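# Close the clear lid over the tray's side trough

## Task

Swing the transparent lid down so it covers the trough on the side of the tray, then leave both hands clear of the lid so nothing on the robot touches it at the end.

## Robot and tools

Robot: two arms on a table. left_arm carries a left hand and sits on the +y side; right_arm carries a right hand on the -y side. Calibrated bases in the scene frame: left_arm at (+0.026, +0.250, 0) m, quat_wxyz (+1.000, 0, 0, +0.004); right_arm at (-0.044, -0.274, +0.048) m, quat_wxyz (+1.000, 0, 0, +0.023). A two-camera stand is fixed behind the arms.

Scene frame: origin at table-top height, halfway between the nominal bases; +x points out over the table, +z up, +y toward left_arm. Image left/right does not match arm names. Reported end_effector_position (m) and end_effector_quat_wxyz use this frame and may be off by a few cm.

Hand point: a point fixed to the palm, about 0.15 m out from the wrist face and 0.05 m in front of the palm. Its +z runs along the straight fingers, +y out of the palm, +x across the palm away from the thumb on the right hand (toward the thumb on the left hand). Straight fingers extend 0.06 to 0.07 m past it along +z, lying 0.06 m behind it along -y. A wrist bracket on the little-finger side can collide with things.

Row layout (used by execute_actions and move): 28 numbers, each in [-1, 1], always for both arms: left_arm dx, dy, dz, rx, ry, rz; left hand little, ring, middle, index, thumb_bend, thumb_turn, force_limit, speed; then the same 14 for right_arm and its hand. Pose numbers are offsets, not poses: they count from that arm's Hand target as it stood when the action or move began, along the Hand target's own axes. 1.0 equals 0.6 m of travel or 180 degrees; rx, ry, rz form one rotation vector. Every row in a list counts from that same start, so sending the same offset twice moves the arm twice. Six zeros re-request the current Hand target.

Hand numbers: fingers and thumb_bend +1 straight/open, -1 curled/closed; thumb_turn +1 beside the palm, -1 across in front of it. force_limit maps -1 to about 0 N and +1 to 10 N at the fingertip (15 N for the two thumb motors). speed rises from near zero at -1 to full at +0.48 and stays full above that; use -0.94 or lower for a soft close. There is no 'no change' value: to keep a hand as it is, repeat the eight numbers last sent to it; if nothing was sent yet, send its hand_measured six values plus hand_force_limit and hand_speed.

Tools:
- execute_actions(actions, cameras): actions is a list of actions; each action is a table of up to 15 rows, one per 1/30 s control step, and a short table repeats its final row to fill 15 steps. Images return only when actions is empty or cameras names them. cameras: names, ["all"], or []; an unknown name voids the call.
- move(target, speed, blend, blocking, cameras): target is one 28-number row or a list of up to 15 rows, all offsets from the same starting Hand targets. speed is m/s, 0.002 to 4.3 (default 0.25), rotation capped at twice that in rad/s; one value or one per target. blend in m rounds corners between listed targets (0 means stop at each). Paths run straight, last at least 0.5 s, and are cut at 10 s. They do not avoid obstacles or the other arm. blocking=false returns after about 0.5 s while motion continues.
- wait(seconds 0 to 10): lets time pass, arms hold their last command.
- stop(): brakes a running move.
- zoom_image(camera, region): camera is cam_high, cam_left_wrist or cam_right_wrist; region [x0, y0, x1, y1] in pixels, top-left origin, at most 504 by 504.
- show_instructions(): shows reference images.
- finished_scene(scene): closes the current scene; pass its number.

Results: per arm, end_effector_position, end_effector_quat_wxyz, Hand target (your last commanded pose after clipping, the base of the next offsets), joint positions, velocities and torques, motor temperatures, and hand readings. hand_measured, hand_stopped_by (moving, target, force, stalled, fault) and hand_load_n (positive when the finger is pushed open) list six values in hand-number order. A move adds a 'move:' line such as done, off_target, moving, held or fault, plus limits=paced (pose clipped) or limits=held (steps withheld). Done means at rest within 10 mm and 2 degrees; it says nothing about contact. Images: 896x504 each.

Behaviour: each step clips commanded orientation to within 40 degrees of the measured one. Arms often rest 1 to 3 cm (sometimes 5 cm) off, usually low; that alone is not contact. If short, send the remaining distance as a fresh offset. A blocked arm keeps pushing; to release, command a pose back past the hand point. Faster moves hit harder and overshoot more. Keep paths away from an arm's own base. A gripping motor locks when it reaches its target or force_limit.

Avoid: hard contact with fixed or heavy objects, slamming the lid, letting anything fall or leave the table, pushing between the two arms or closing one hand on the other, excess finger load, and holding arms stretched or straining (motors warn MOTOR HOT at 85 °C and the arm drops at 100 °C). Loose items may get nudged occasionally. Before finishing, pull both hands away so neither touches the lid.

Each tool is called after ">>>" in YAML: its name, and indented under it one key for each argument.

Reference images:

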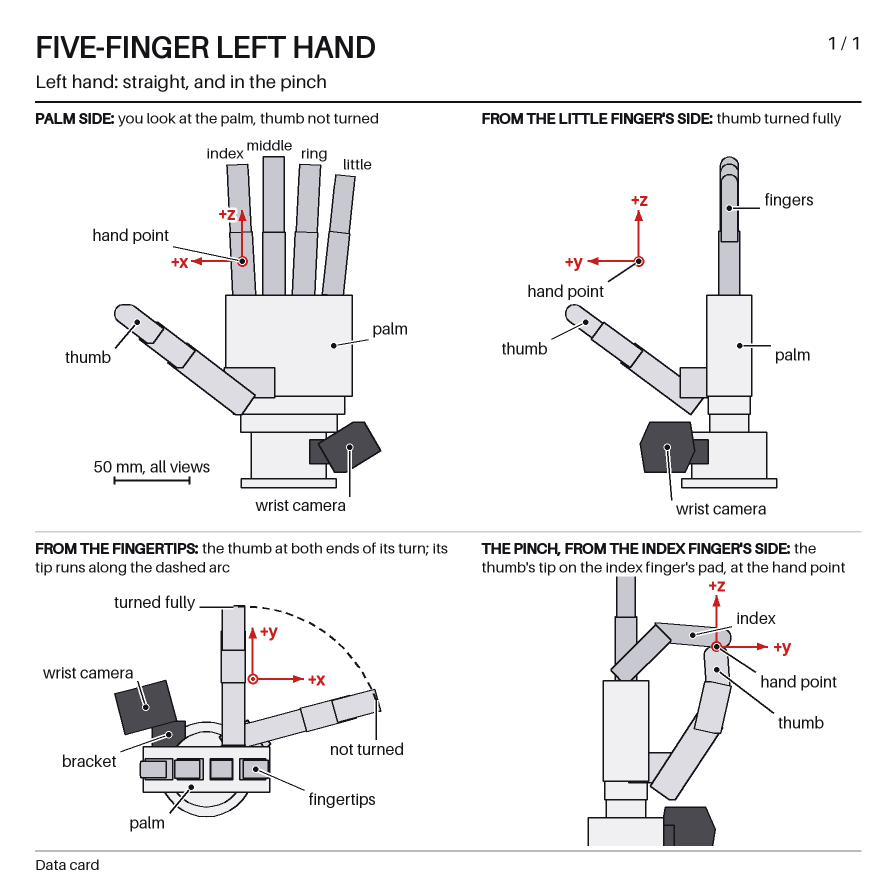

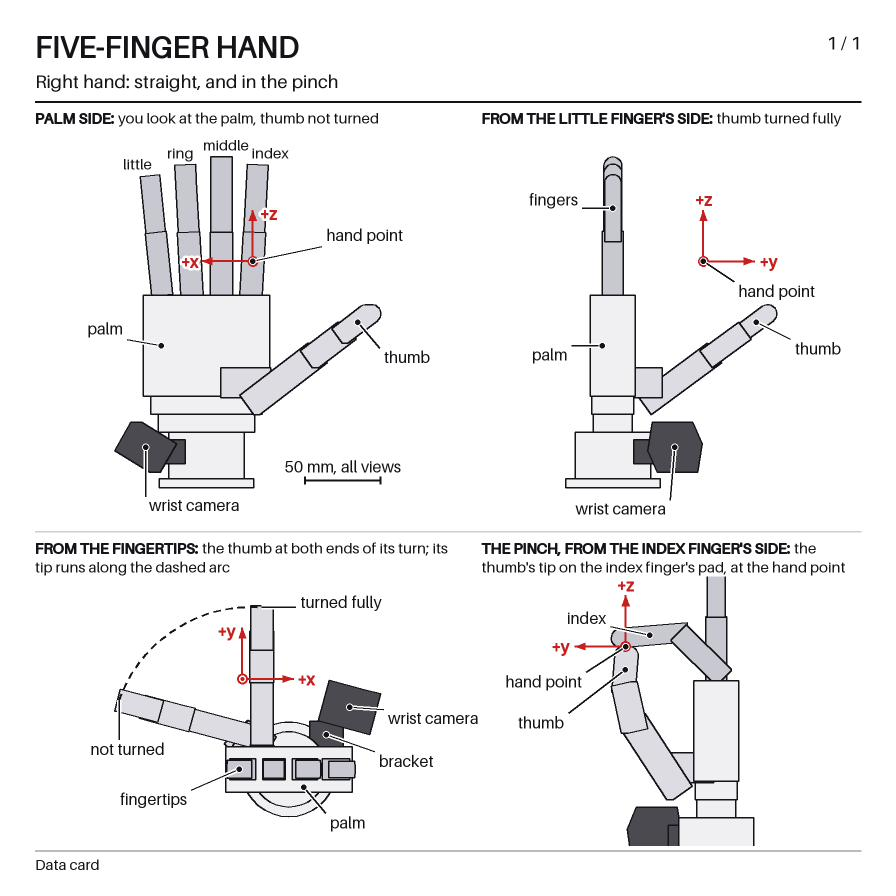

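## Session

>>> execute_actions:
  actions: []

>>> zoom_image:
  camera: "cam_high"
  region: [450, 120, 650, 360]

Scene clock: 0.00 s.
left_arm: end_effector_position=(+0.6375, +0.1558, +0.1998) hand_measured=(+1.000, +1.000, +1.000, +1.000, +1.000, +1.000) hand_load_n=(+0.0, +0.0, +0.0, +0.0, +0.0, +0.0) hand_stopped_by=(target, target, target, target, target, target) hand_force_limit=0.00 hand_speed=-0.80 end_effector_quat_wxyz=(-0.102, +0.942, -0.253, +0.193) | right_arm: end_effector_position=(+0.4131, +0.1484, +0.2998) hand_measured=(+1.000, +1.000, +1.000, +1.000, +1.000, +1.000) hand_load_n=(+0.0, +0.0, +0.0, +0.0, +0.0, +0.0) hand_stopped_by=(target, target, target, target, target, target) hand_force_limit=0.00 hand_speed=-0.80 end_effector_quat_wxyz=(+0.445, +0.734, +0.304, +0.413)
Joint positions: left_arm=[-0.091 1.665 1.533 -1.016 -0.129 -1.102] | right_arm=[1.031 2.009 1.708 -1.039 1.297 -1.454]
Joint velocities: within noise
Joint torques (N m): no reading
Motor temperatures (°C): left_arm=[24 28 25 28 26 26] | right_arm=[26 28 28 26 26 25]
Heat: left arm: hottest shoulder 28 °C; right arm: hottest shoulder 28 °C.
Hand target: left_arm +0.6453, +0.1551, +0.2097; -0.104, +0.940, -0.252, +0.204 | right_arm +0.4150, +0.1519, +0.3147; +0.435, +0.738, +0.293, +0.425

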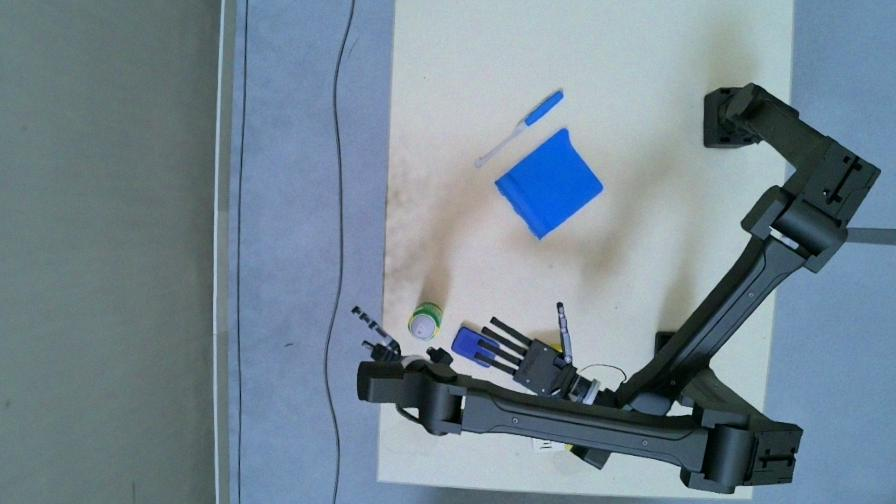

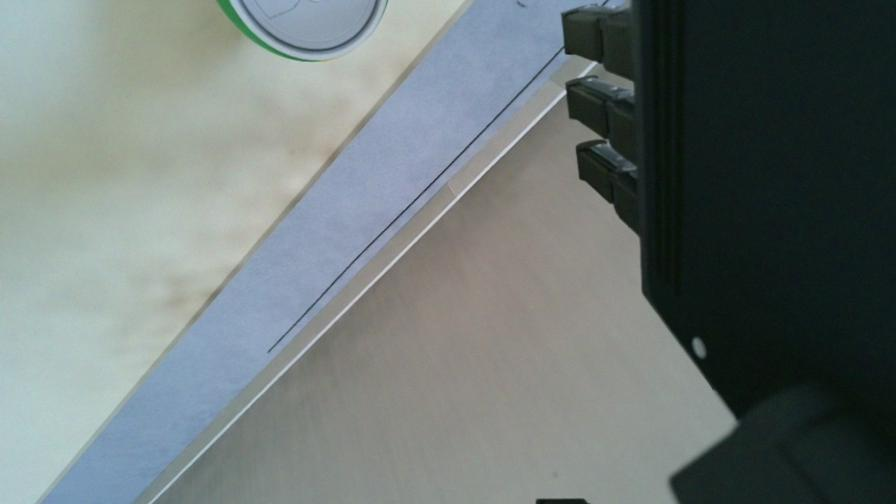

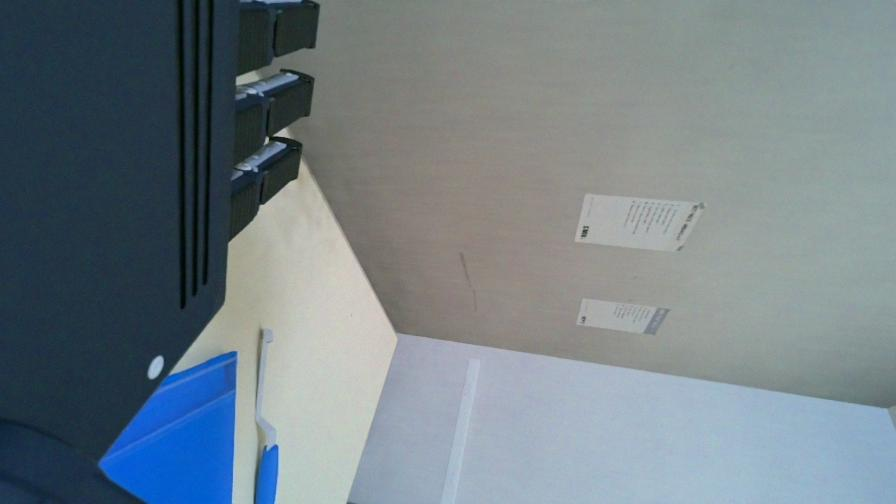

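Scaled by 2.100.

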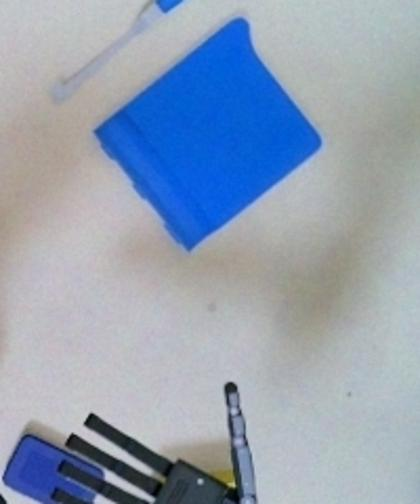

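>>> move:
  target: [0,0,0,0,0,0, 1, 1, 1, 1, 1, 1, 0, -0.8, -0.3342, -0.0407, 0.1196, 0.1685, -0.4248, 0.4269, 1, 1, 1, 1, 1, 1, 0, -0.8]
  speed: 0.4
  cameras: ["cam_high","cam_right_wrist"]

>>> zoom_image:
  camera: "cam_right_wrist"
  region: [230, 0, 560, 270]

Scene clock: 15.67 s.
left_arm: end_effector_position=(+0.6375, +0.1558, +0.1998) hand_measured=(+1.000, +1.000, +1.000, +1.000, +1.000, +1.000) hand_load_n=(+0.0, +0.0, +0.0, +0.0, +0.0, +0.0) hand_stopped_by=(target, target, target, target, target, target) hand_force_limit=0.00 hand_speed=-0.80 end_effector_quat_wxyz=(-0.102, +0.942, -0.253, +0.193) | right_arm: end_effector_position=(+0.4016, +0.1115, +0.2747) hand_measured=(+1.000, +1.000, +1.000, +1.000, +1.000, +1.000) hand_load_n=(+0.0, +0.0, +0.0, +0.0, +0.0, +0.0) hand_stopped_by=(target, target, target, target, target, target) hand_force_limit=0.00 hand_speed=-0.80 end_effector_quat_wxyz=(+0.380, +0.819, +0.234, +0.360)
Joint positions: left_arm=[-0.091 1.665 1.533 -1.016 -0.129 -1.102] | right_arm=[0.997 2.009 1.769 -1.345 1.102 -1.076]
Joint torques (N m): left_arm=[-0.26 -14.15 11.79 1.33 -0.1 0] | right_arm=[-2.02 -16.26 7.19 0.66 0.78 -0.06]
Heat: left arm: hottest shoulder 29 °C; right arm: hottest elbow 31 °C.
Hand target: left_arm +0.6453, +0.1551, +0.2097; -0.104, +0.940, -0.252, +0.204 | right_arm +0.3991, +0.1155, +0.2736; +0.379, +0.817, +0.239, +0.362 (not the last commanded pose)
Off the commanded pose: left_arm 0.013 m, 1 deg | right_arm 0.158 m, 98 deg.
move: held (right_arm; a check stopped the path), off_target (left_arm); limits=held
pose unreachable (right arm): on one or more control steps of this call, first in action 0 (counted from 0), this arm could not follow its commanded pose, so it was not sent that pose on those steps. It may still have moved: this result reports where it is.
cause: moving toward the commanded pose would bring a part of the arm too close to another arm (a part of this arm just beyond joint 3 (elbow) and a part of the left arm just beyond its joint 3 (elbow), where that arm would come to rest).
Images, in order (width x height): cam_high 896x504, cam_right_wrist 896x504.

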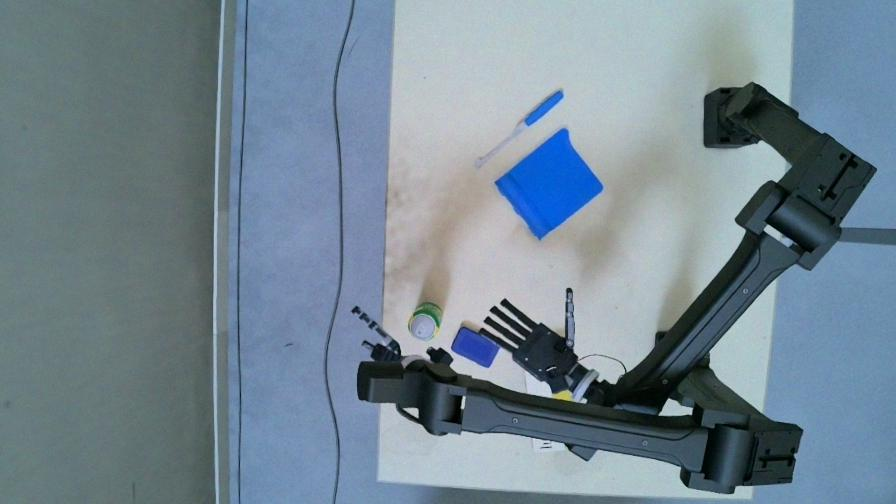

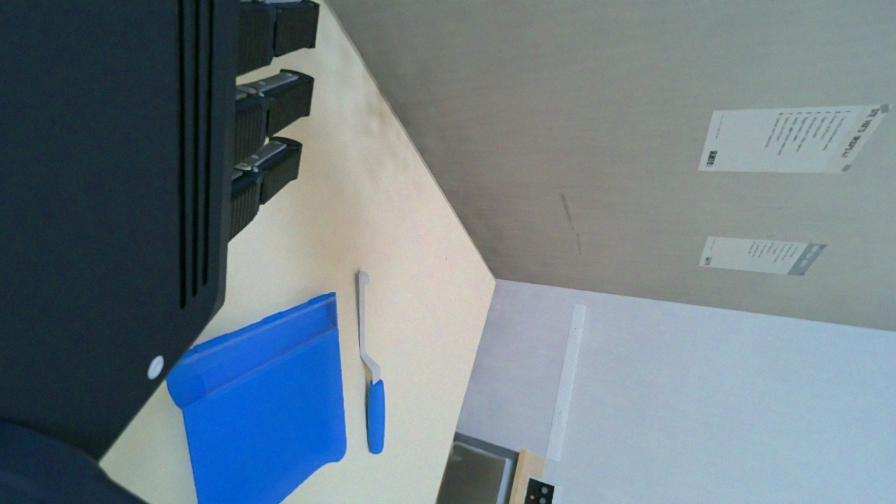

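Scaled by 1.527.

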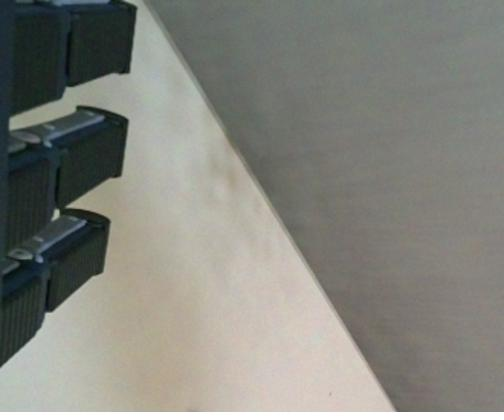

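>>> move:
  target:
    - [0,0,0,0,0,0, 1, 1, 1, 1, 1, 1, 0, -0.8, -0.3265, 0.2335, 0.0772, 0, 0, 0, 1, 1, 1, 1, 1, 1, 0, -0.8]
    - [0,0,0,0,0,0, 1, 1, 1, 1, 1, 1, 0, -0.8, -0.2247, 0.0405, 0.1403, 0.1437, -0.3508, 0.3986, 1, 1, 1, 1, 1, 1, 0, -0.8]
  speed: 0.4
  blend: [0.04, 0]
  cameras: ["cam_high","cam_right_wrist"]

>>> zoom_image:
  camera: "cam_right_wrist"
  region: [230, 0, 560, 270]

Scene clock: 27.43 s.
left_arm: end_effector_position=(+0.6375, +0.1558, +0.1998) hand_measured=(+1.000, +1.000, +1.000, +1.000, +1.000, +1.000) hand_load_n=(+0.0, +0.0, +0.0, +0.0, -0.5, +0.0) hand_stopped_by=(target, target, target, target, target, target) hand_force_limit=0.00 hand_speed=-0.80 end_effector_quat_wxyz=(-0.102, +0.942, -0.253, +0.193) | right_arm: end_effector_position=(+0.3636, -0.0372, +0.1869) hand_measured=(+1.000, +1.000, +1.000, +1.000, +1.000, +1.000) hand_load_n=(+0.0, +0.0, +0.0, +0.0, +0.0, +0.0) hand_stopped_by=(target, target, target, target, target, target) hand_force_limit=0.00 hand_speed=-0.80 end_effector_quat_wxyz=(+0.024, +0.915, -0.402, -0.017)
Joint positions: left_arm=[-0.091 1.665 1.533 -1.016 -0.129 -1.102] | right_arm=[0.45 1.814 1.607 -1.422 0.003 -0.247]
Joint torques (N m): left_arm=[-0.85 -14.04 11.67 1.26 -0.13 -0.02] | right_arm=[-2.73 -13.51 11.77 0.47 -0.14 0.1]
Heat: left arm: hottest shoulder 29 °C; right arm: hottest elbow 32 °C.
Hand target: left_arm +0.6453, +0.1551, +0.2097; -0.104, +0.940, -0.252, +0.204 | right_arm +0.3830, -0.0263, +0.1997; +0.000, +0.913, -0.407, +0.001
Off the commanded pose: left_arm 0.013 m, 1 deg | right_arm 0.026 m, 3 deg.
move: off_target (left_arm, right_arm)
Images, in order (width x height): cam_high 896x504, cam_right_wrist 896x504.

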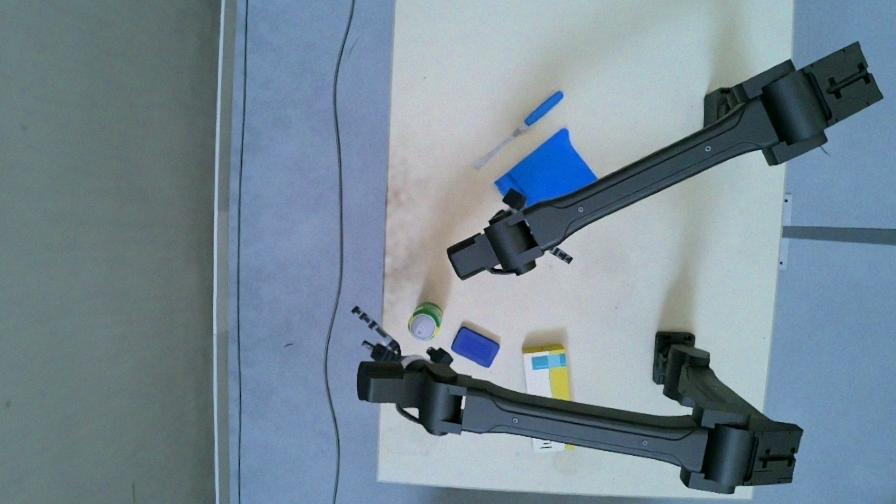

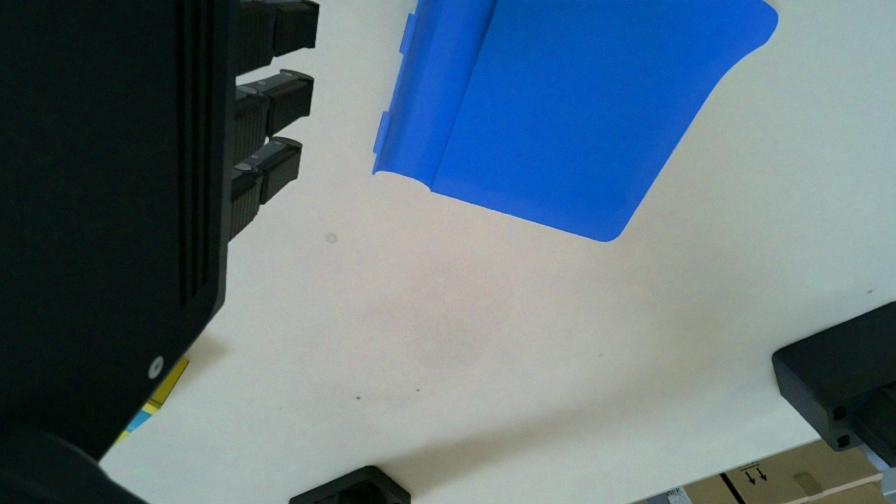

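Scaled by 1.527.

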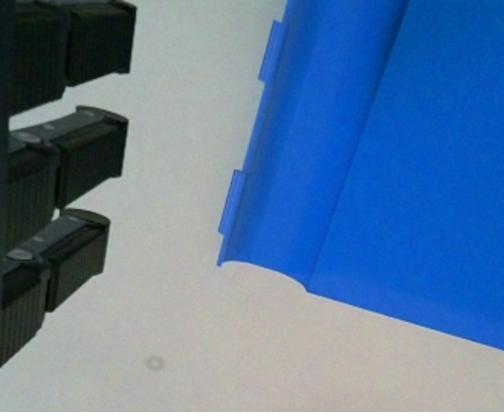

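>>> zoom_image:
  camera: "cam_right_wrist"
  region: [310, 60, 470, 220]

>>> zoom_image:
  camera: "cam_right_wrist"
  region: [320, 0, 500, 100]

Scaled by 3.150.

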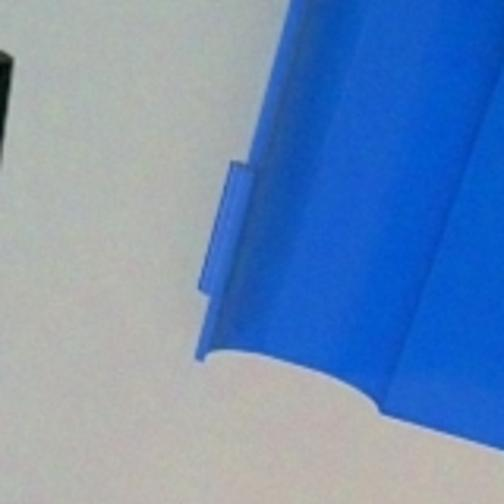

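Scaled by 2.800.

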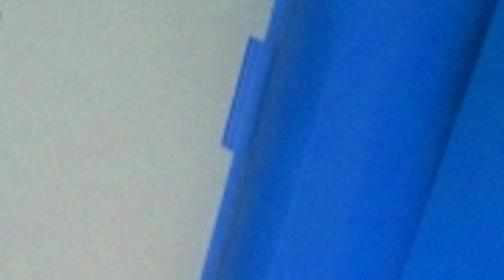

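>>> move:
  target: [0,0,0,0,0,0, 1, 1, 1, 1, 1, 1, 0, -0.8, 0.1, -0.03, -0.1, 0, 0, 0, 1, 1, 1, 1, 1, 1, 0, -0.8]
  speed: 0.3
  cameras: ["cam_right_wrist"]

>>> zoom_image:
  camera: "cam_right_wrist"
  region: [330, 0, 560, 230]

Scene clock: 32.63 s.
left_arm: end_effector_position=(+0.6375, +0.1558, +0.1998) hand_measured=(+1.000, +1.000, +1.000, +1.000, +1.000, +1.000) hand_load_n=(+0.0, -0.5, +0.0, +0.0, +0.0, +0.0) hand_stopped_by=(target, target, target, target, target, target) hand_force_limit=0.00 hand_speed=-0.80 end_effector_quat_wxyz=(-0.102, +0.942, -0.253, +0.193) | right_arm: end_effector_position=(+0.4241, -0.0671, +0.2407) hand_measured=(+1.000, +1.000, +1.000, +1.000, +1.000, +1.000) hand_load_n=(+0.0, +0.0, +0.0, +0.0, +0.0, +0.0) hand_stopped_by=(target, target, target, target, target, target) hand_force_limit=0.00 hand_speed=-0.80 end_effector_quat_wxyz=(+0.019, +0.910, -0.413, -0.016)
Joint positions: left_arm=[-0.091 1.665 1.533 -1.016 -0.129 -1.102] | right_arm=[0.352 1.905 1.883 -1.598 0.003 -0.321]
Joint torques (N m): left_arm=[-1.14 -14.45 11.74 1.24 -0.08 0.02] | right_arm=[-2.26 -15.21 12.59 -0.35 -0.13 -0.08]
Motor temperatures (°C): left_arm=[24 29 28 28 26 26] | right_arm=[26 32 34 26 27 25]
Heat: left arm: hottest shoulder 29 °C; right arm: hottest elbow 34 °C.
Hand target: left_arm +0.6453, +0.1551, +0.2097; -0.104, +0.940, -0.252, +0.204 | right_arm +0.4365, -0.0588, +0.2597; +0.000, +0.913, -0.407, +0.001
Off the commanded pose: left_arm 0.013 m, 1 deg | right_arm 0.024 m, 3 deg.
move: off_target (left_arm, right_arm)
Images, in order (width x height): cam_right_wrist 896x504.

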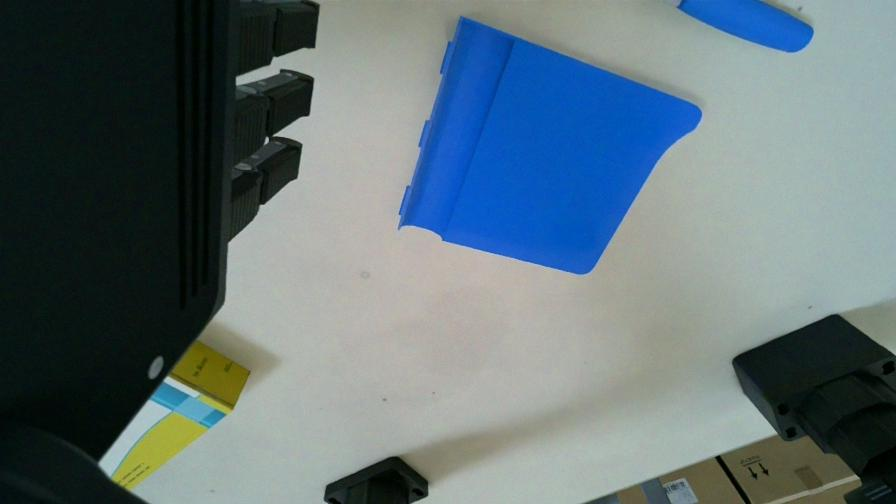

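Scaled by 2.191.

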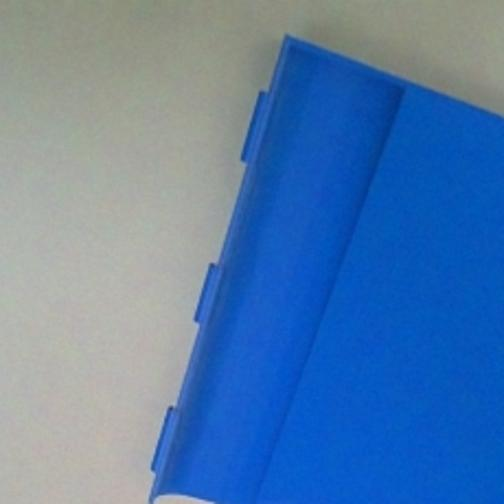

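>>> move:
  target: [0,0,0,0,0,0,1,1,1,1,1,1,0,-0.8,-0.1,0.03,0.1,0,0,0,1,1,1,1,1,1,0,-0.8]
  speed: 0.2
  cameras: ["cam_right_wrist","cam_high"]

Scene clock: 39.10 s.
left_arm: end_effector_position=(+0.6375, +0.1558, +0.1998) hand_measured=(+1.000, +1.000, +1.000, +1.000, +1.000, +1.000) hand_load_n=(+0.0, +0.0, +0.0, +0.0, +0.0, +0.0) hand_stopped_by=(target, target, target, target, target, target) hand_force_limit=0.00 hand_speed=-0.80 end_effector_quat_wxyz=(-0.102, +0.942, -0.253, +0.193) | right_arm: end_effector_position=(+0.3816, -0.0262, +0.1921) hand_measured=(+1.000, +1.000, +1.000, +1.000, +1.000, +1.000) hand_load_n=(+0.0, +0.0, +0.0, +0.0, +0.0, +0.0) hand_stopped_by=(target, target, target, target, target, target) hand_force_limit=0.00 hand_speed=-0.80 end_effector_quat_wxyz=(+0.010, +0.916, -0.402, -0.008)
Joint positions: left_arm=[-0.091 1.665 1.533 -1.016 -0.129 -1.102] | right_arm=[0.451 1.844 1.67 -1.423 0 -0.247]
Joint torques (N m): left_arm=[-0.91 -13.92 11.71 1.28 -0.12 -0.03] | right_arm=[-2.84 -16.15 7.27 0.65 -0.03 0.1]
Heat: left arm: hottest shoulder 29 °C; right arm: hottest elbow 35 °C.
Hand target: left_arm +0.6453, +0.1551, +0.2097; -0.104, +0.940, -0.252, +0.204 | right_arm +0.3830, -0.0265, +0.1996; +0.000, +0.913, -0.407, +0.001
Off the commanded pose: left_arm 0.013 m, 1 deg | right_arm 0.008 m, 2 deg.
move: off_target (left_arm)
Images, in order (width x height): cam_high 896x504, cam_right_wrist 896x504.

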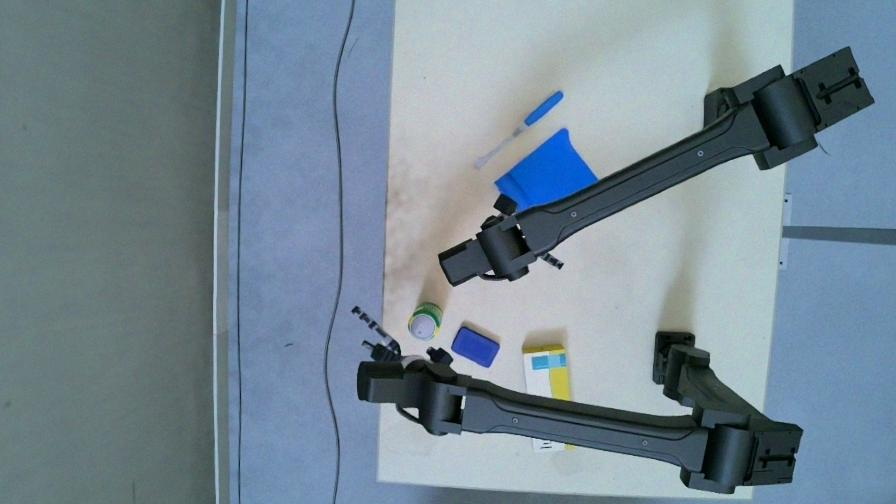

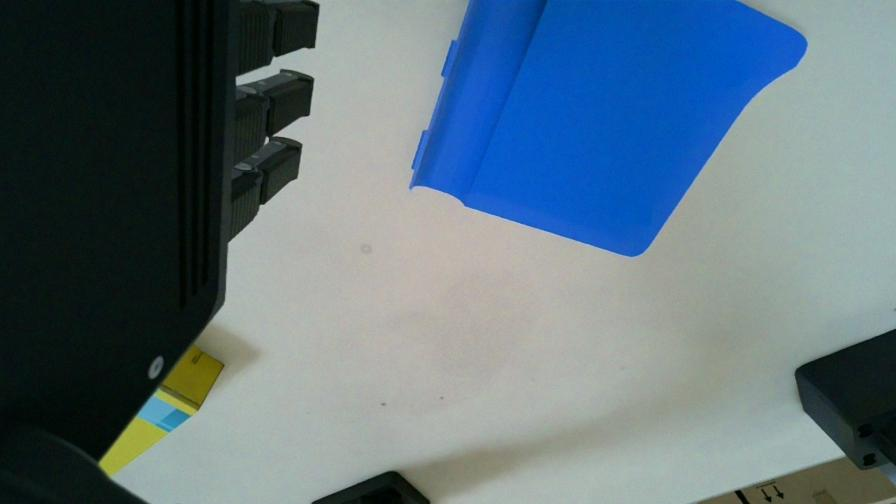

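>>> zoom_image:
  camera: "cam_right_wrist"
  region: [360, 0, 600, 220]

Scaled by 2.100.

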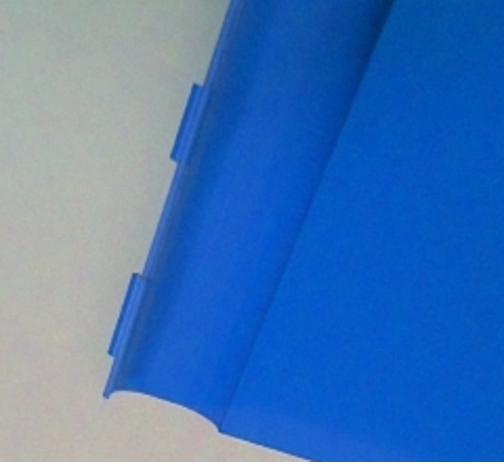

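>>> move:
  target:
    - [0,0,0,0,0,0,1,1,1,1,1,1,0,-0.8,0,-0.035,0.03,0,0,0,1,1,1,1,1,1,0,-0.8]
    - [0,0,0,0,0,0,1,1,1,1,1,1,0,-0.8,0,-0.035,0.145,0,0,0,1,1,1,1,1,1,0,-0.8]
  speed: 0.15
  blend: 0.015
  cameras: ["cam_right_wrist"]

>>> zoom_image:
  camera: "cam_right_wrist"
  region: [280, 0, 580, 300]

Scene clock: 47.53 s.
left_arm: end_effector_position=(+0.6375, +0.1558, +0.1998) hand_measured=(+1.000, +1.000, +1.000, +1.000, +1.000, +1.000) hand_load_n=(+0.0, +0.0, +0.0, +0.0, +0.0, +0.0) hand_stopped_by=(target, target, target, target, target, target) hand_force_limit=0.00 hand_speed=-0.80 end_effector_quat_wxyz=(-0.102, +0.942, -0.253, +0.193) | right_arm: end_effector_position=(+0.3983, -0.0165, +0.1132) hand_measured=(+1.000, +1.000, +1.000, +1.000, +1.000, +1.000) hand_load_n=(+0.0, +0.0, +0.0, +0.0, +0.0, +0.0) hand_stopped_by=(target, target, target, target, target, target) hand_force_limit=0.00 hand_speed=-0.80 end_effector_quat_wxyz=(+0.004, +0.914, -0.406, -0.003)
Joint positions: left_arm=[-0.091 1.665 1.533 -1.016 -0.129 -1.102] | right_arm=[0.451 1.935 1.596 -1.242 0 -0.238]
Joint torques (N m): left_arm=[-0.56 -13.86 11.64 1.22 -0.16 0] | right_arm=[-2.32 -15.44 7.27 0.62 -0.02 0.09]
Heat: left arm: hottest shoulder 30 °C; right arm: hottest elbow 35 °C.
Hand target: left_arm +0.6453, +0.1551, +0.2097; -0.104, +0.940, -0.252, +0.204 | right_arm +0.3988, -0.0125, +0.1126; +0.000, +0.913, -0.407, +0.001
Off the commanded pose: left_arm 0.013 m, 1 deg | right_arm 0.004 m, 1 deg.
move: off_target (left_arm); blend cut to 0.0138 m at target 1
Images, in order (width x height): cam_right_wrist 896x504.

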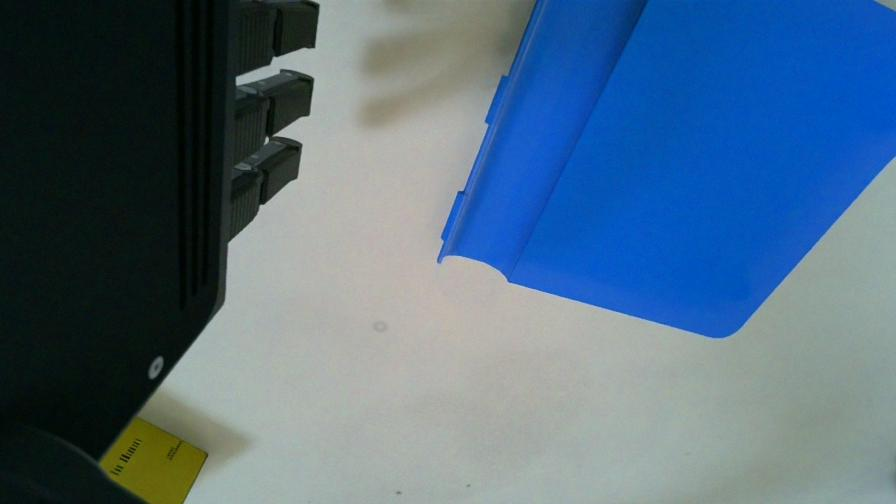

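Scaled by 1.680.

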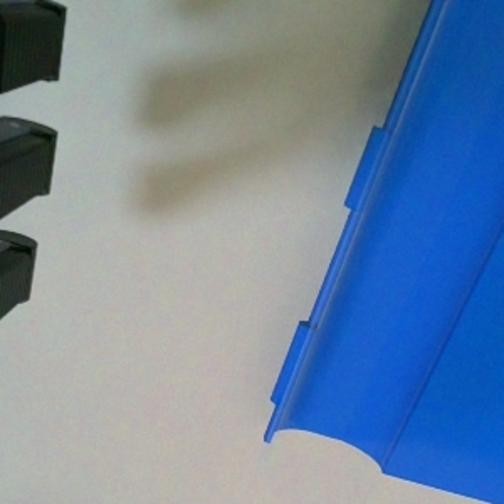

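>>> zoom_image:
  camera: "cam_right_wrist"
  region: [420, 130, 560, 290]

>>> zoom_image:
  camera: "cam_right_wrist"
  region: [480, 0, 680, 140]

Scaled by 3.150.

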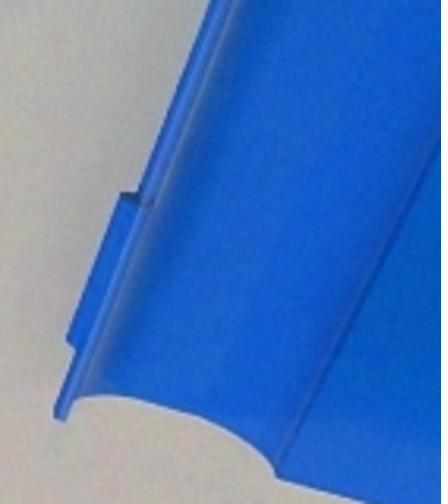

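Scaled by 2.520.

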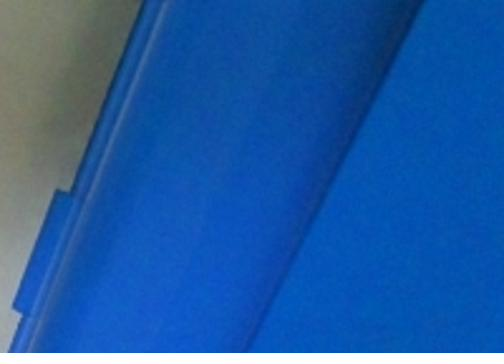

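>>> move:
  target: [0,0,0,0,0,0,1,1,1,1,1,1,0,-0.8,0,0.18,0,0,0,0,1,1,1,1,1,1,0,-0.8]
  speed: 0.12
  cameras: ["cam_right_wrist"]

>>> zoom_image:
  camera: "cam_right_wrist"
  region: [220, 0, 480, 260]

Scene clock: 52.97 s.
left_arm: end_effector_position=(+0.6375, +0.1558, +0.1998) hand_measured=(+1.000, +1.000, +1.000, +1.000, +1.000, +1.000) hand_load_n=(+0.0, +0.0, +0.0, +0.0, +0.0, -0.5) hand_stopped_by=(target, target, target, target, target, target) hand_force_limit=0.00 hand_speed=-0.80 end_effector_quat_wxyz=(-0.102, +0.942, -0.253, +0.193) | right_arm: end_effector_position=(+0.3183, -0.0793, +0.1114) hand_measured=(+1.000, +1.000, +1.000, +1.000, +1.000, +1.000) hand_load_n=(+0.0, +0.0, +0.0, -0.5, -0.5, +0.0) hand_stopped_by=(target, target, target, target, target, target) hand_force_limit=0.00 hand_speed=-0.80 end_effector_quat_wxyz=(+0.003, +0.914, -0.407, -0.003)
Joint positions: left_arm=[-0.091 1.665 1.533 -1.016 -0.129 -1.102] | right_arm=[0.415 1.694 1.243 -1.128 0 -0.273]
Joint torques (N m): left_arm=[-0.67 -14.45 11.64 1.29 -0.14 0] | right_arm=[-3.43 -12.69 6.09 0.47 -0.02 -0.08]
Heat: left arm: hottest shoulder 30 °C; right arm: hottest elbow 35 °C.
Hand target: left_arm +0.6453, +0.1551, +0.2097; -0.104, +0.940, -0.252, +0.204 | right_arm +0.3184, -0.0846, +0.1126; +0.000, +0.913, -0.407, +0.001
Off the commanded pose: left_arm 0.013 m, 1 deg | right_arm 0.006 m, 0 deg.
move: off_target (left_arm)
Images, in order (width x height): cam_right_wrist 896x504.

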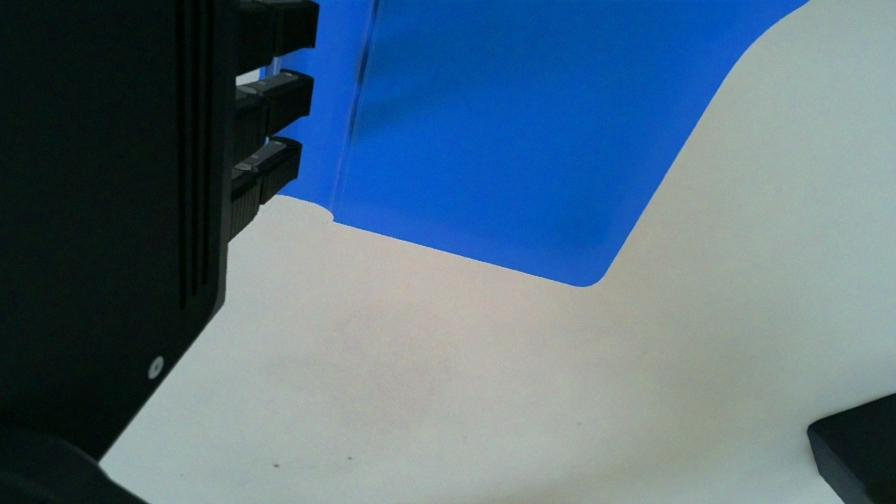

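Scaled by 1.938.

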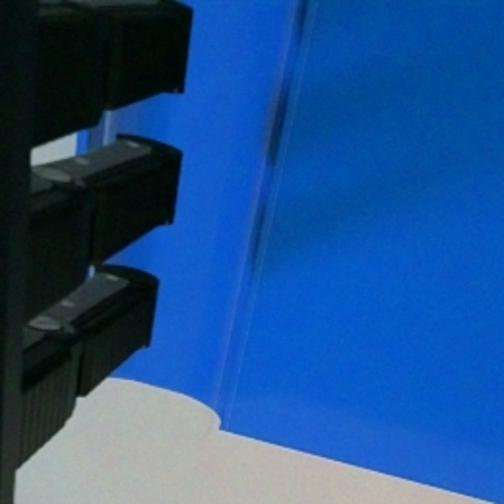

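>>> move:
  target:
    - [0,0,0,0,0,0,1,1,1,1,1,1,0,-0.8,0,0,0.035,0,0,0,1,1,1,1,1,1,0,-0.8]
    - [0,0,0,0,0,0,1,1,1,1,1,1,0,-0.8,0,0,-0.02,0,0,0,1,1,1,1,1,1,0,-0.8]
  speed: [0.06,0.1]
  cameras: ["cam_right_wrist"]

>>> zoom_image:
  camera: "cam_right_wrist"
  region: [220, 0, 480, 260]

Scene clock: 56.17 s.
left_arm: end_effector_position=(+0.6375, +0.1558, +0.1998) hand_measured=(+1.000, +1.000, +1.000, +1.000, +1.000, +1.000) hand_load_n=(+0.0, +0.0, -0.5, +0.0, -0.5, +0.0) hand_stopped_by=(target, target, target, target, target, target) hand_force_limit=0.00 hand_speed=-0.80 end_effector_quat_wxyz=(-0.102, +0.942, -0.253, +0.193) | right_arm: end_effector_position=(+0.3084, -0.0844, +0.1126) hand_measured=(+1.000, +1.000, +1.000, +1.000, +1.000, +1.000) hand_load_n=(+0.0, +0.0, +0.0, +0.0, +0.0, +0.0) hand_stopped_by=(target, target, target, target, target, target) hand_force_limit=0.00 hand_speed=-0.80 end_effector_quat_wxyz=(+0.010, +0.914, -0.406, -0.009)
Joint positions: left_arm=[-0.091 1.665 1.533 -1.016 -0.129 -1.102] | right_arm=[0.415 1.68 1.224 -1.141 0 -0.275]
Joint torques (N m): left_arm=[0.03 -13.92 11.78 1.33 -0.15 0] | right_arm=[-3.25 -12.51 8.84 -0.25 -0.01 -0.06]
Heat: left arm: hottest shoulder 30 °C; right arm: hottest elbow 35 °C.
Hand target: left_arm +0.6453, +0.1551, +0.2097; -0.104, +0.940, -0.252, +0.204 | right_arm +0.3185, -0.0846, +0.1247; +0.000, +0.913, -0.407, +0.001
Off the commanded pose: left_arm 0.013 m, 1 deg | right_arm 0.016 m, 2 deg.
move: off_target (left_arm, right_arm)
Images, in order (width x height): cam_right_wrist 896x504.

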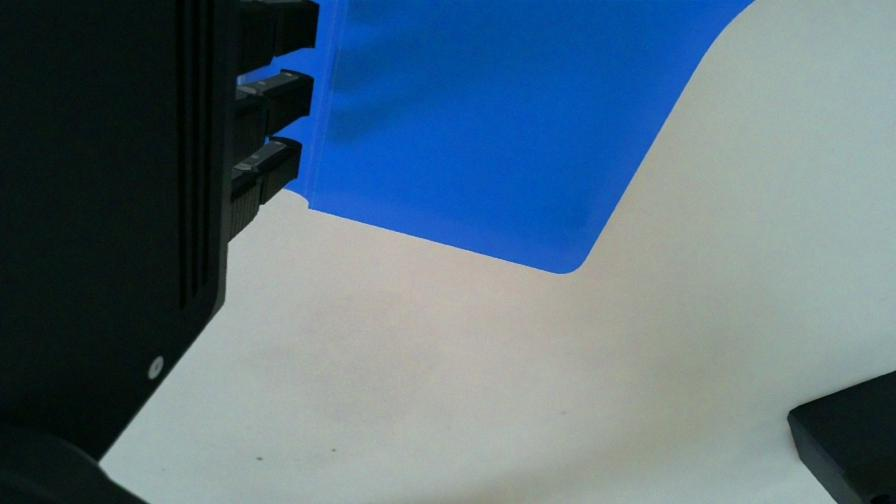

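Scaled by 1.938.

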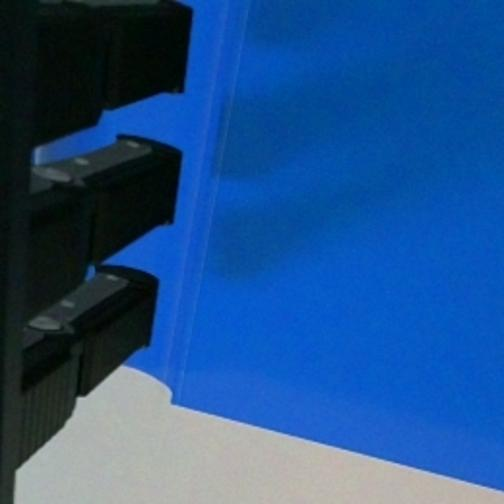

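>>> move:
  target: [0,0,0,0,0,0,1,1,1,1,1,1,0,-0.8,0,-0.05,-0.16,0,0,0,1,1,1,1,1,1,0,-0.8]
  speed: 0.2
  cameras: ["cam_right_wrist"]

>>> zoom_image:
  camera: "cam_right_wrist"
  region: [270, 0, 470, 220]

Scene clock: 59.47 s.
left_arm: end_effector_position=(+0.6375, +0.1558, +0.1998) hand_measured=(+1.000, +1.000, +1.000, +1.000, +1.000, +1.000) hand_load_n=(+0.0, +0.0, -0.5, +0.0, +0.0, +0.0) hand_stopped_by=(target, target, target, target, target, target) hand_force_limit=0.00 hand_speed=-0.80 end_effector_quat_wxyz=(-0.102, +0.942, -0.253, +0.193) | right_arm: end_effector_position=(+0.3258, -0.0756, +0.2032) hand_measured=(+1.000, +1.000, +1.000, +1.000, +1.000, +1.000) hand_load_n=(+0.0, +0.0, +0.0, +0.0, +0.0, +0.0) hand_stopped_by=(target, target, target, target, target, target) hand_force_limit=0.00 hand_speed=-0.80 end_effector_quat_wxyz=(+0.017, +0.913, -0.406, -0.015)
Joint positions: left_arm=[-0.091 1.665 1.533 -1.016 -0.129 -1.102] | right_arm=[0.415 1.664 1.451 -1.403 0 -0.273]
Joint torques (N m): left_arm=[-0.5 -13.8 11.73 1.16 -0.11 -0.03] | right_arm=[-2.02 -11.69 12.15 -0.23 -0.04 0.09]
Heat: left arm: hottest shoulder 30 °C; right arm: hottest elbow 35 °C.
Hand target: left_arm +0.6453, +0.1551, +0.2097; -0.104, +0.940, -0.252, +0.204 | right_arm +0.3406, -0.0645, +0.2206; +0.000, +0.913, -0.407, +0.001
Off the commanded pose: left_arm 0.013 m, 1 deg | right_arm 0.026 m, 3 deg.
move: off_target (left_arm, right_arm)
Images, in order (width x height): cam_right_wrist 896x504.

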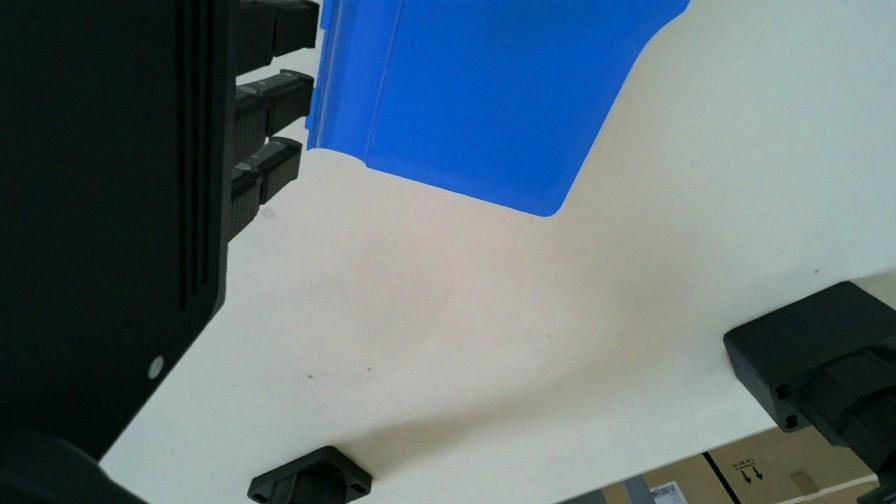

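Scaled by 2.291.

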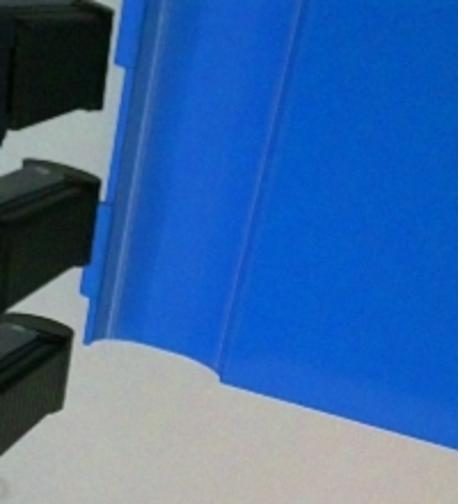

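>>> move:
  target: [0,0,0,0,0,0,1,1,1,1,1,1,0,-0.8,0.0,-0.14,0.03,0,0,0,1,1,1,1,1,1,0,-0.8]
  speed: 0.25
  cameras: ["cam_right_wrist"]

>>> zoom_image:
  camera: "cam_right_wrist"
  region: [420, 60, 580, 220]

>>> zoom_image:
  camera: "cam_right_wrist"
  region: [450, 0, 610, 120]

Scene clock: 62.53 s.
left_arm: end_effector_position=(+0.6375, +0.1558, +0.1998) hand_measured=(+1.000, +1.000, +1.000, +1.000, +1.000, +1.000) hand_load_n=(+0.0, +0.0, +0.0, +0.0, +0.0, +0.0) hand_stopped_by=(target, target, target, target, target, target) hand_force_limit=0.00 hand_speed=-0.80 end_effector_quat_wxyz=(-0.102, +0.942, -0.253, +0.193) | right_arm: end_effector_position=(+0.3889, -0.0186, +0.1842) hand_measured=(+1.000, +1.000, +1.000, +1.000, +1.000, +1.000) hand_load_n=(+0.0, +0.0, +0.0, +0.5, +0.0, +0.0) hand_stopped_by=(target, target, target, target, target, target) hand_force_limit=0.00 hand_speed=-0.80 end_effector_quat_wxyz=(+0.019, +0.914, -0.405, -0.015)
Joint positions: left_arm=[-0.091 1.665 1.533 -1.016 -0.129 -1.102] | right_arm=[0.456 1.89 1.712 -1.441 0 -0.235]
Joint torques (N m): left_arm=[-0.21 -13.63 11.78 1.29 -0.11 0.01] | right_arm=[-2.14 -15.09 12.15 -0.2 -0.04 0.09]
Heat: left arm: hottest shoulder 30 °C; right arm: hottest elbow 35 °C.
Hand target: left_arm +0.6453, +0.1551, +0.2097; -0.104, +0.940, -0.252, +0.204 | right_arm +0.4031, -0.0083, +0.2027; +0.000, +0.913, -0.407, +0.001
Off the commanded pose: left_arm 0.013 m, 1 deg | right_arm 0.025 m, 3 deg.
move: off_target (left_arm, right_arm)
Images, in order (width x height): cam_right_wrist 896x504.

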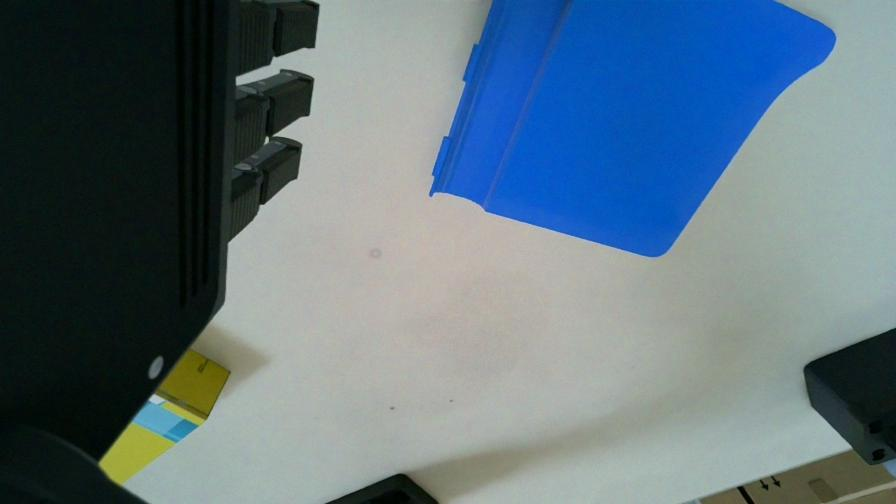

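Scaled by 3.150.

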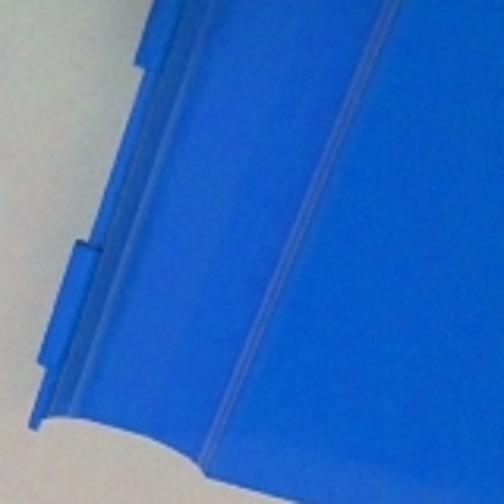

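Scaled by 3.150.

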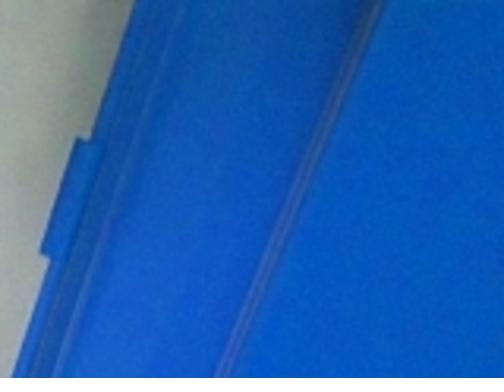

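>>> finished_scene:
  scene: 3

The scene is finished: the task was done.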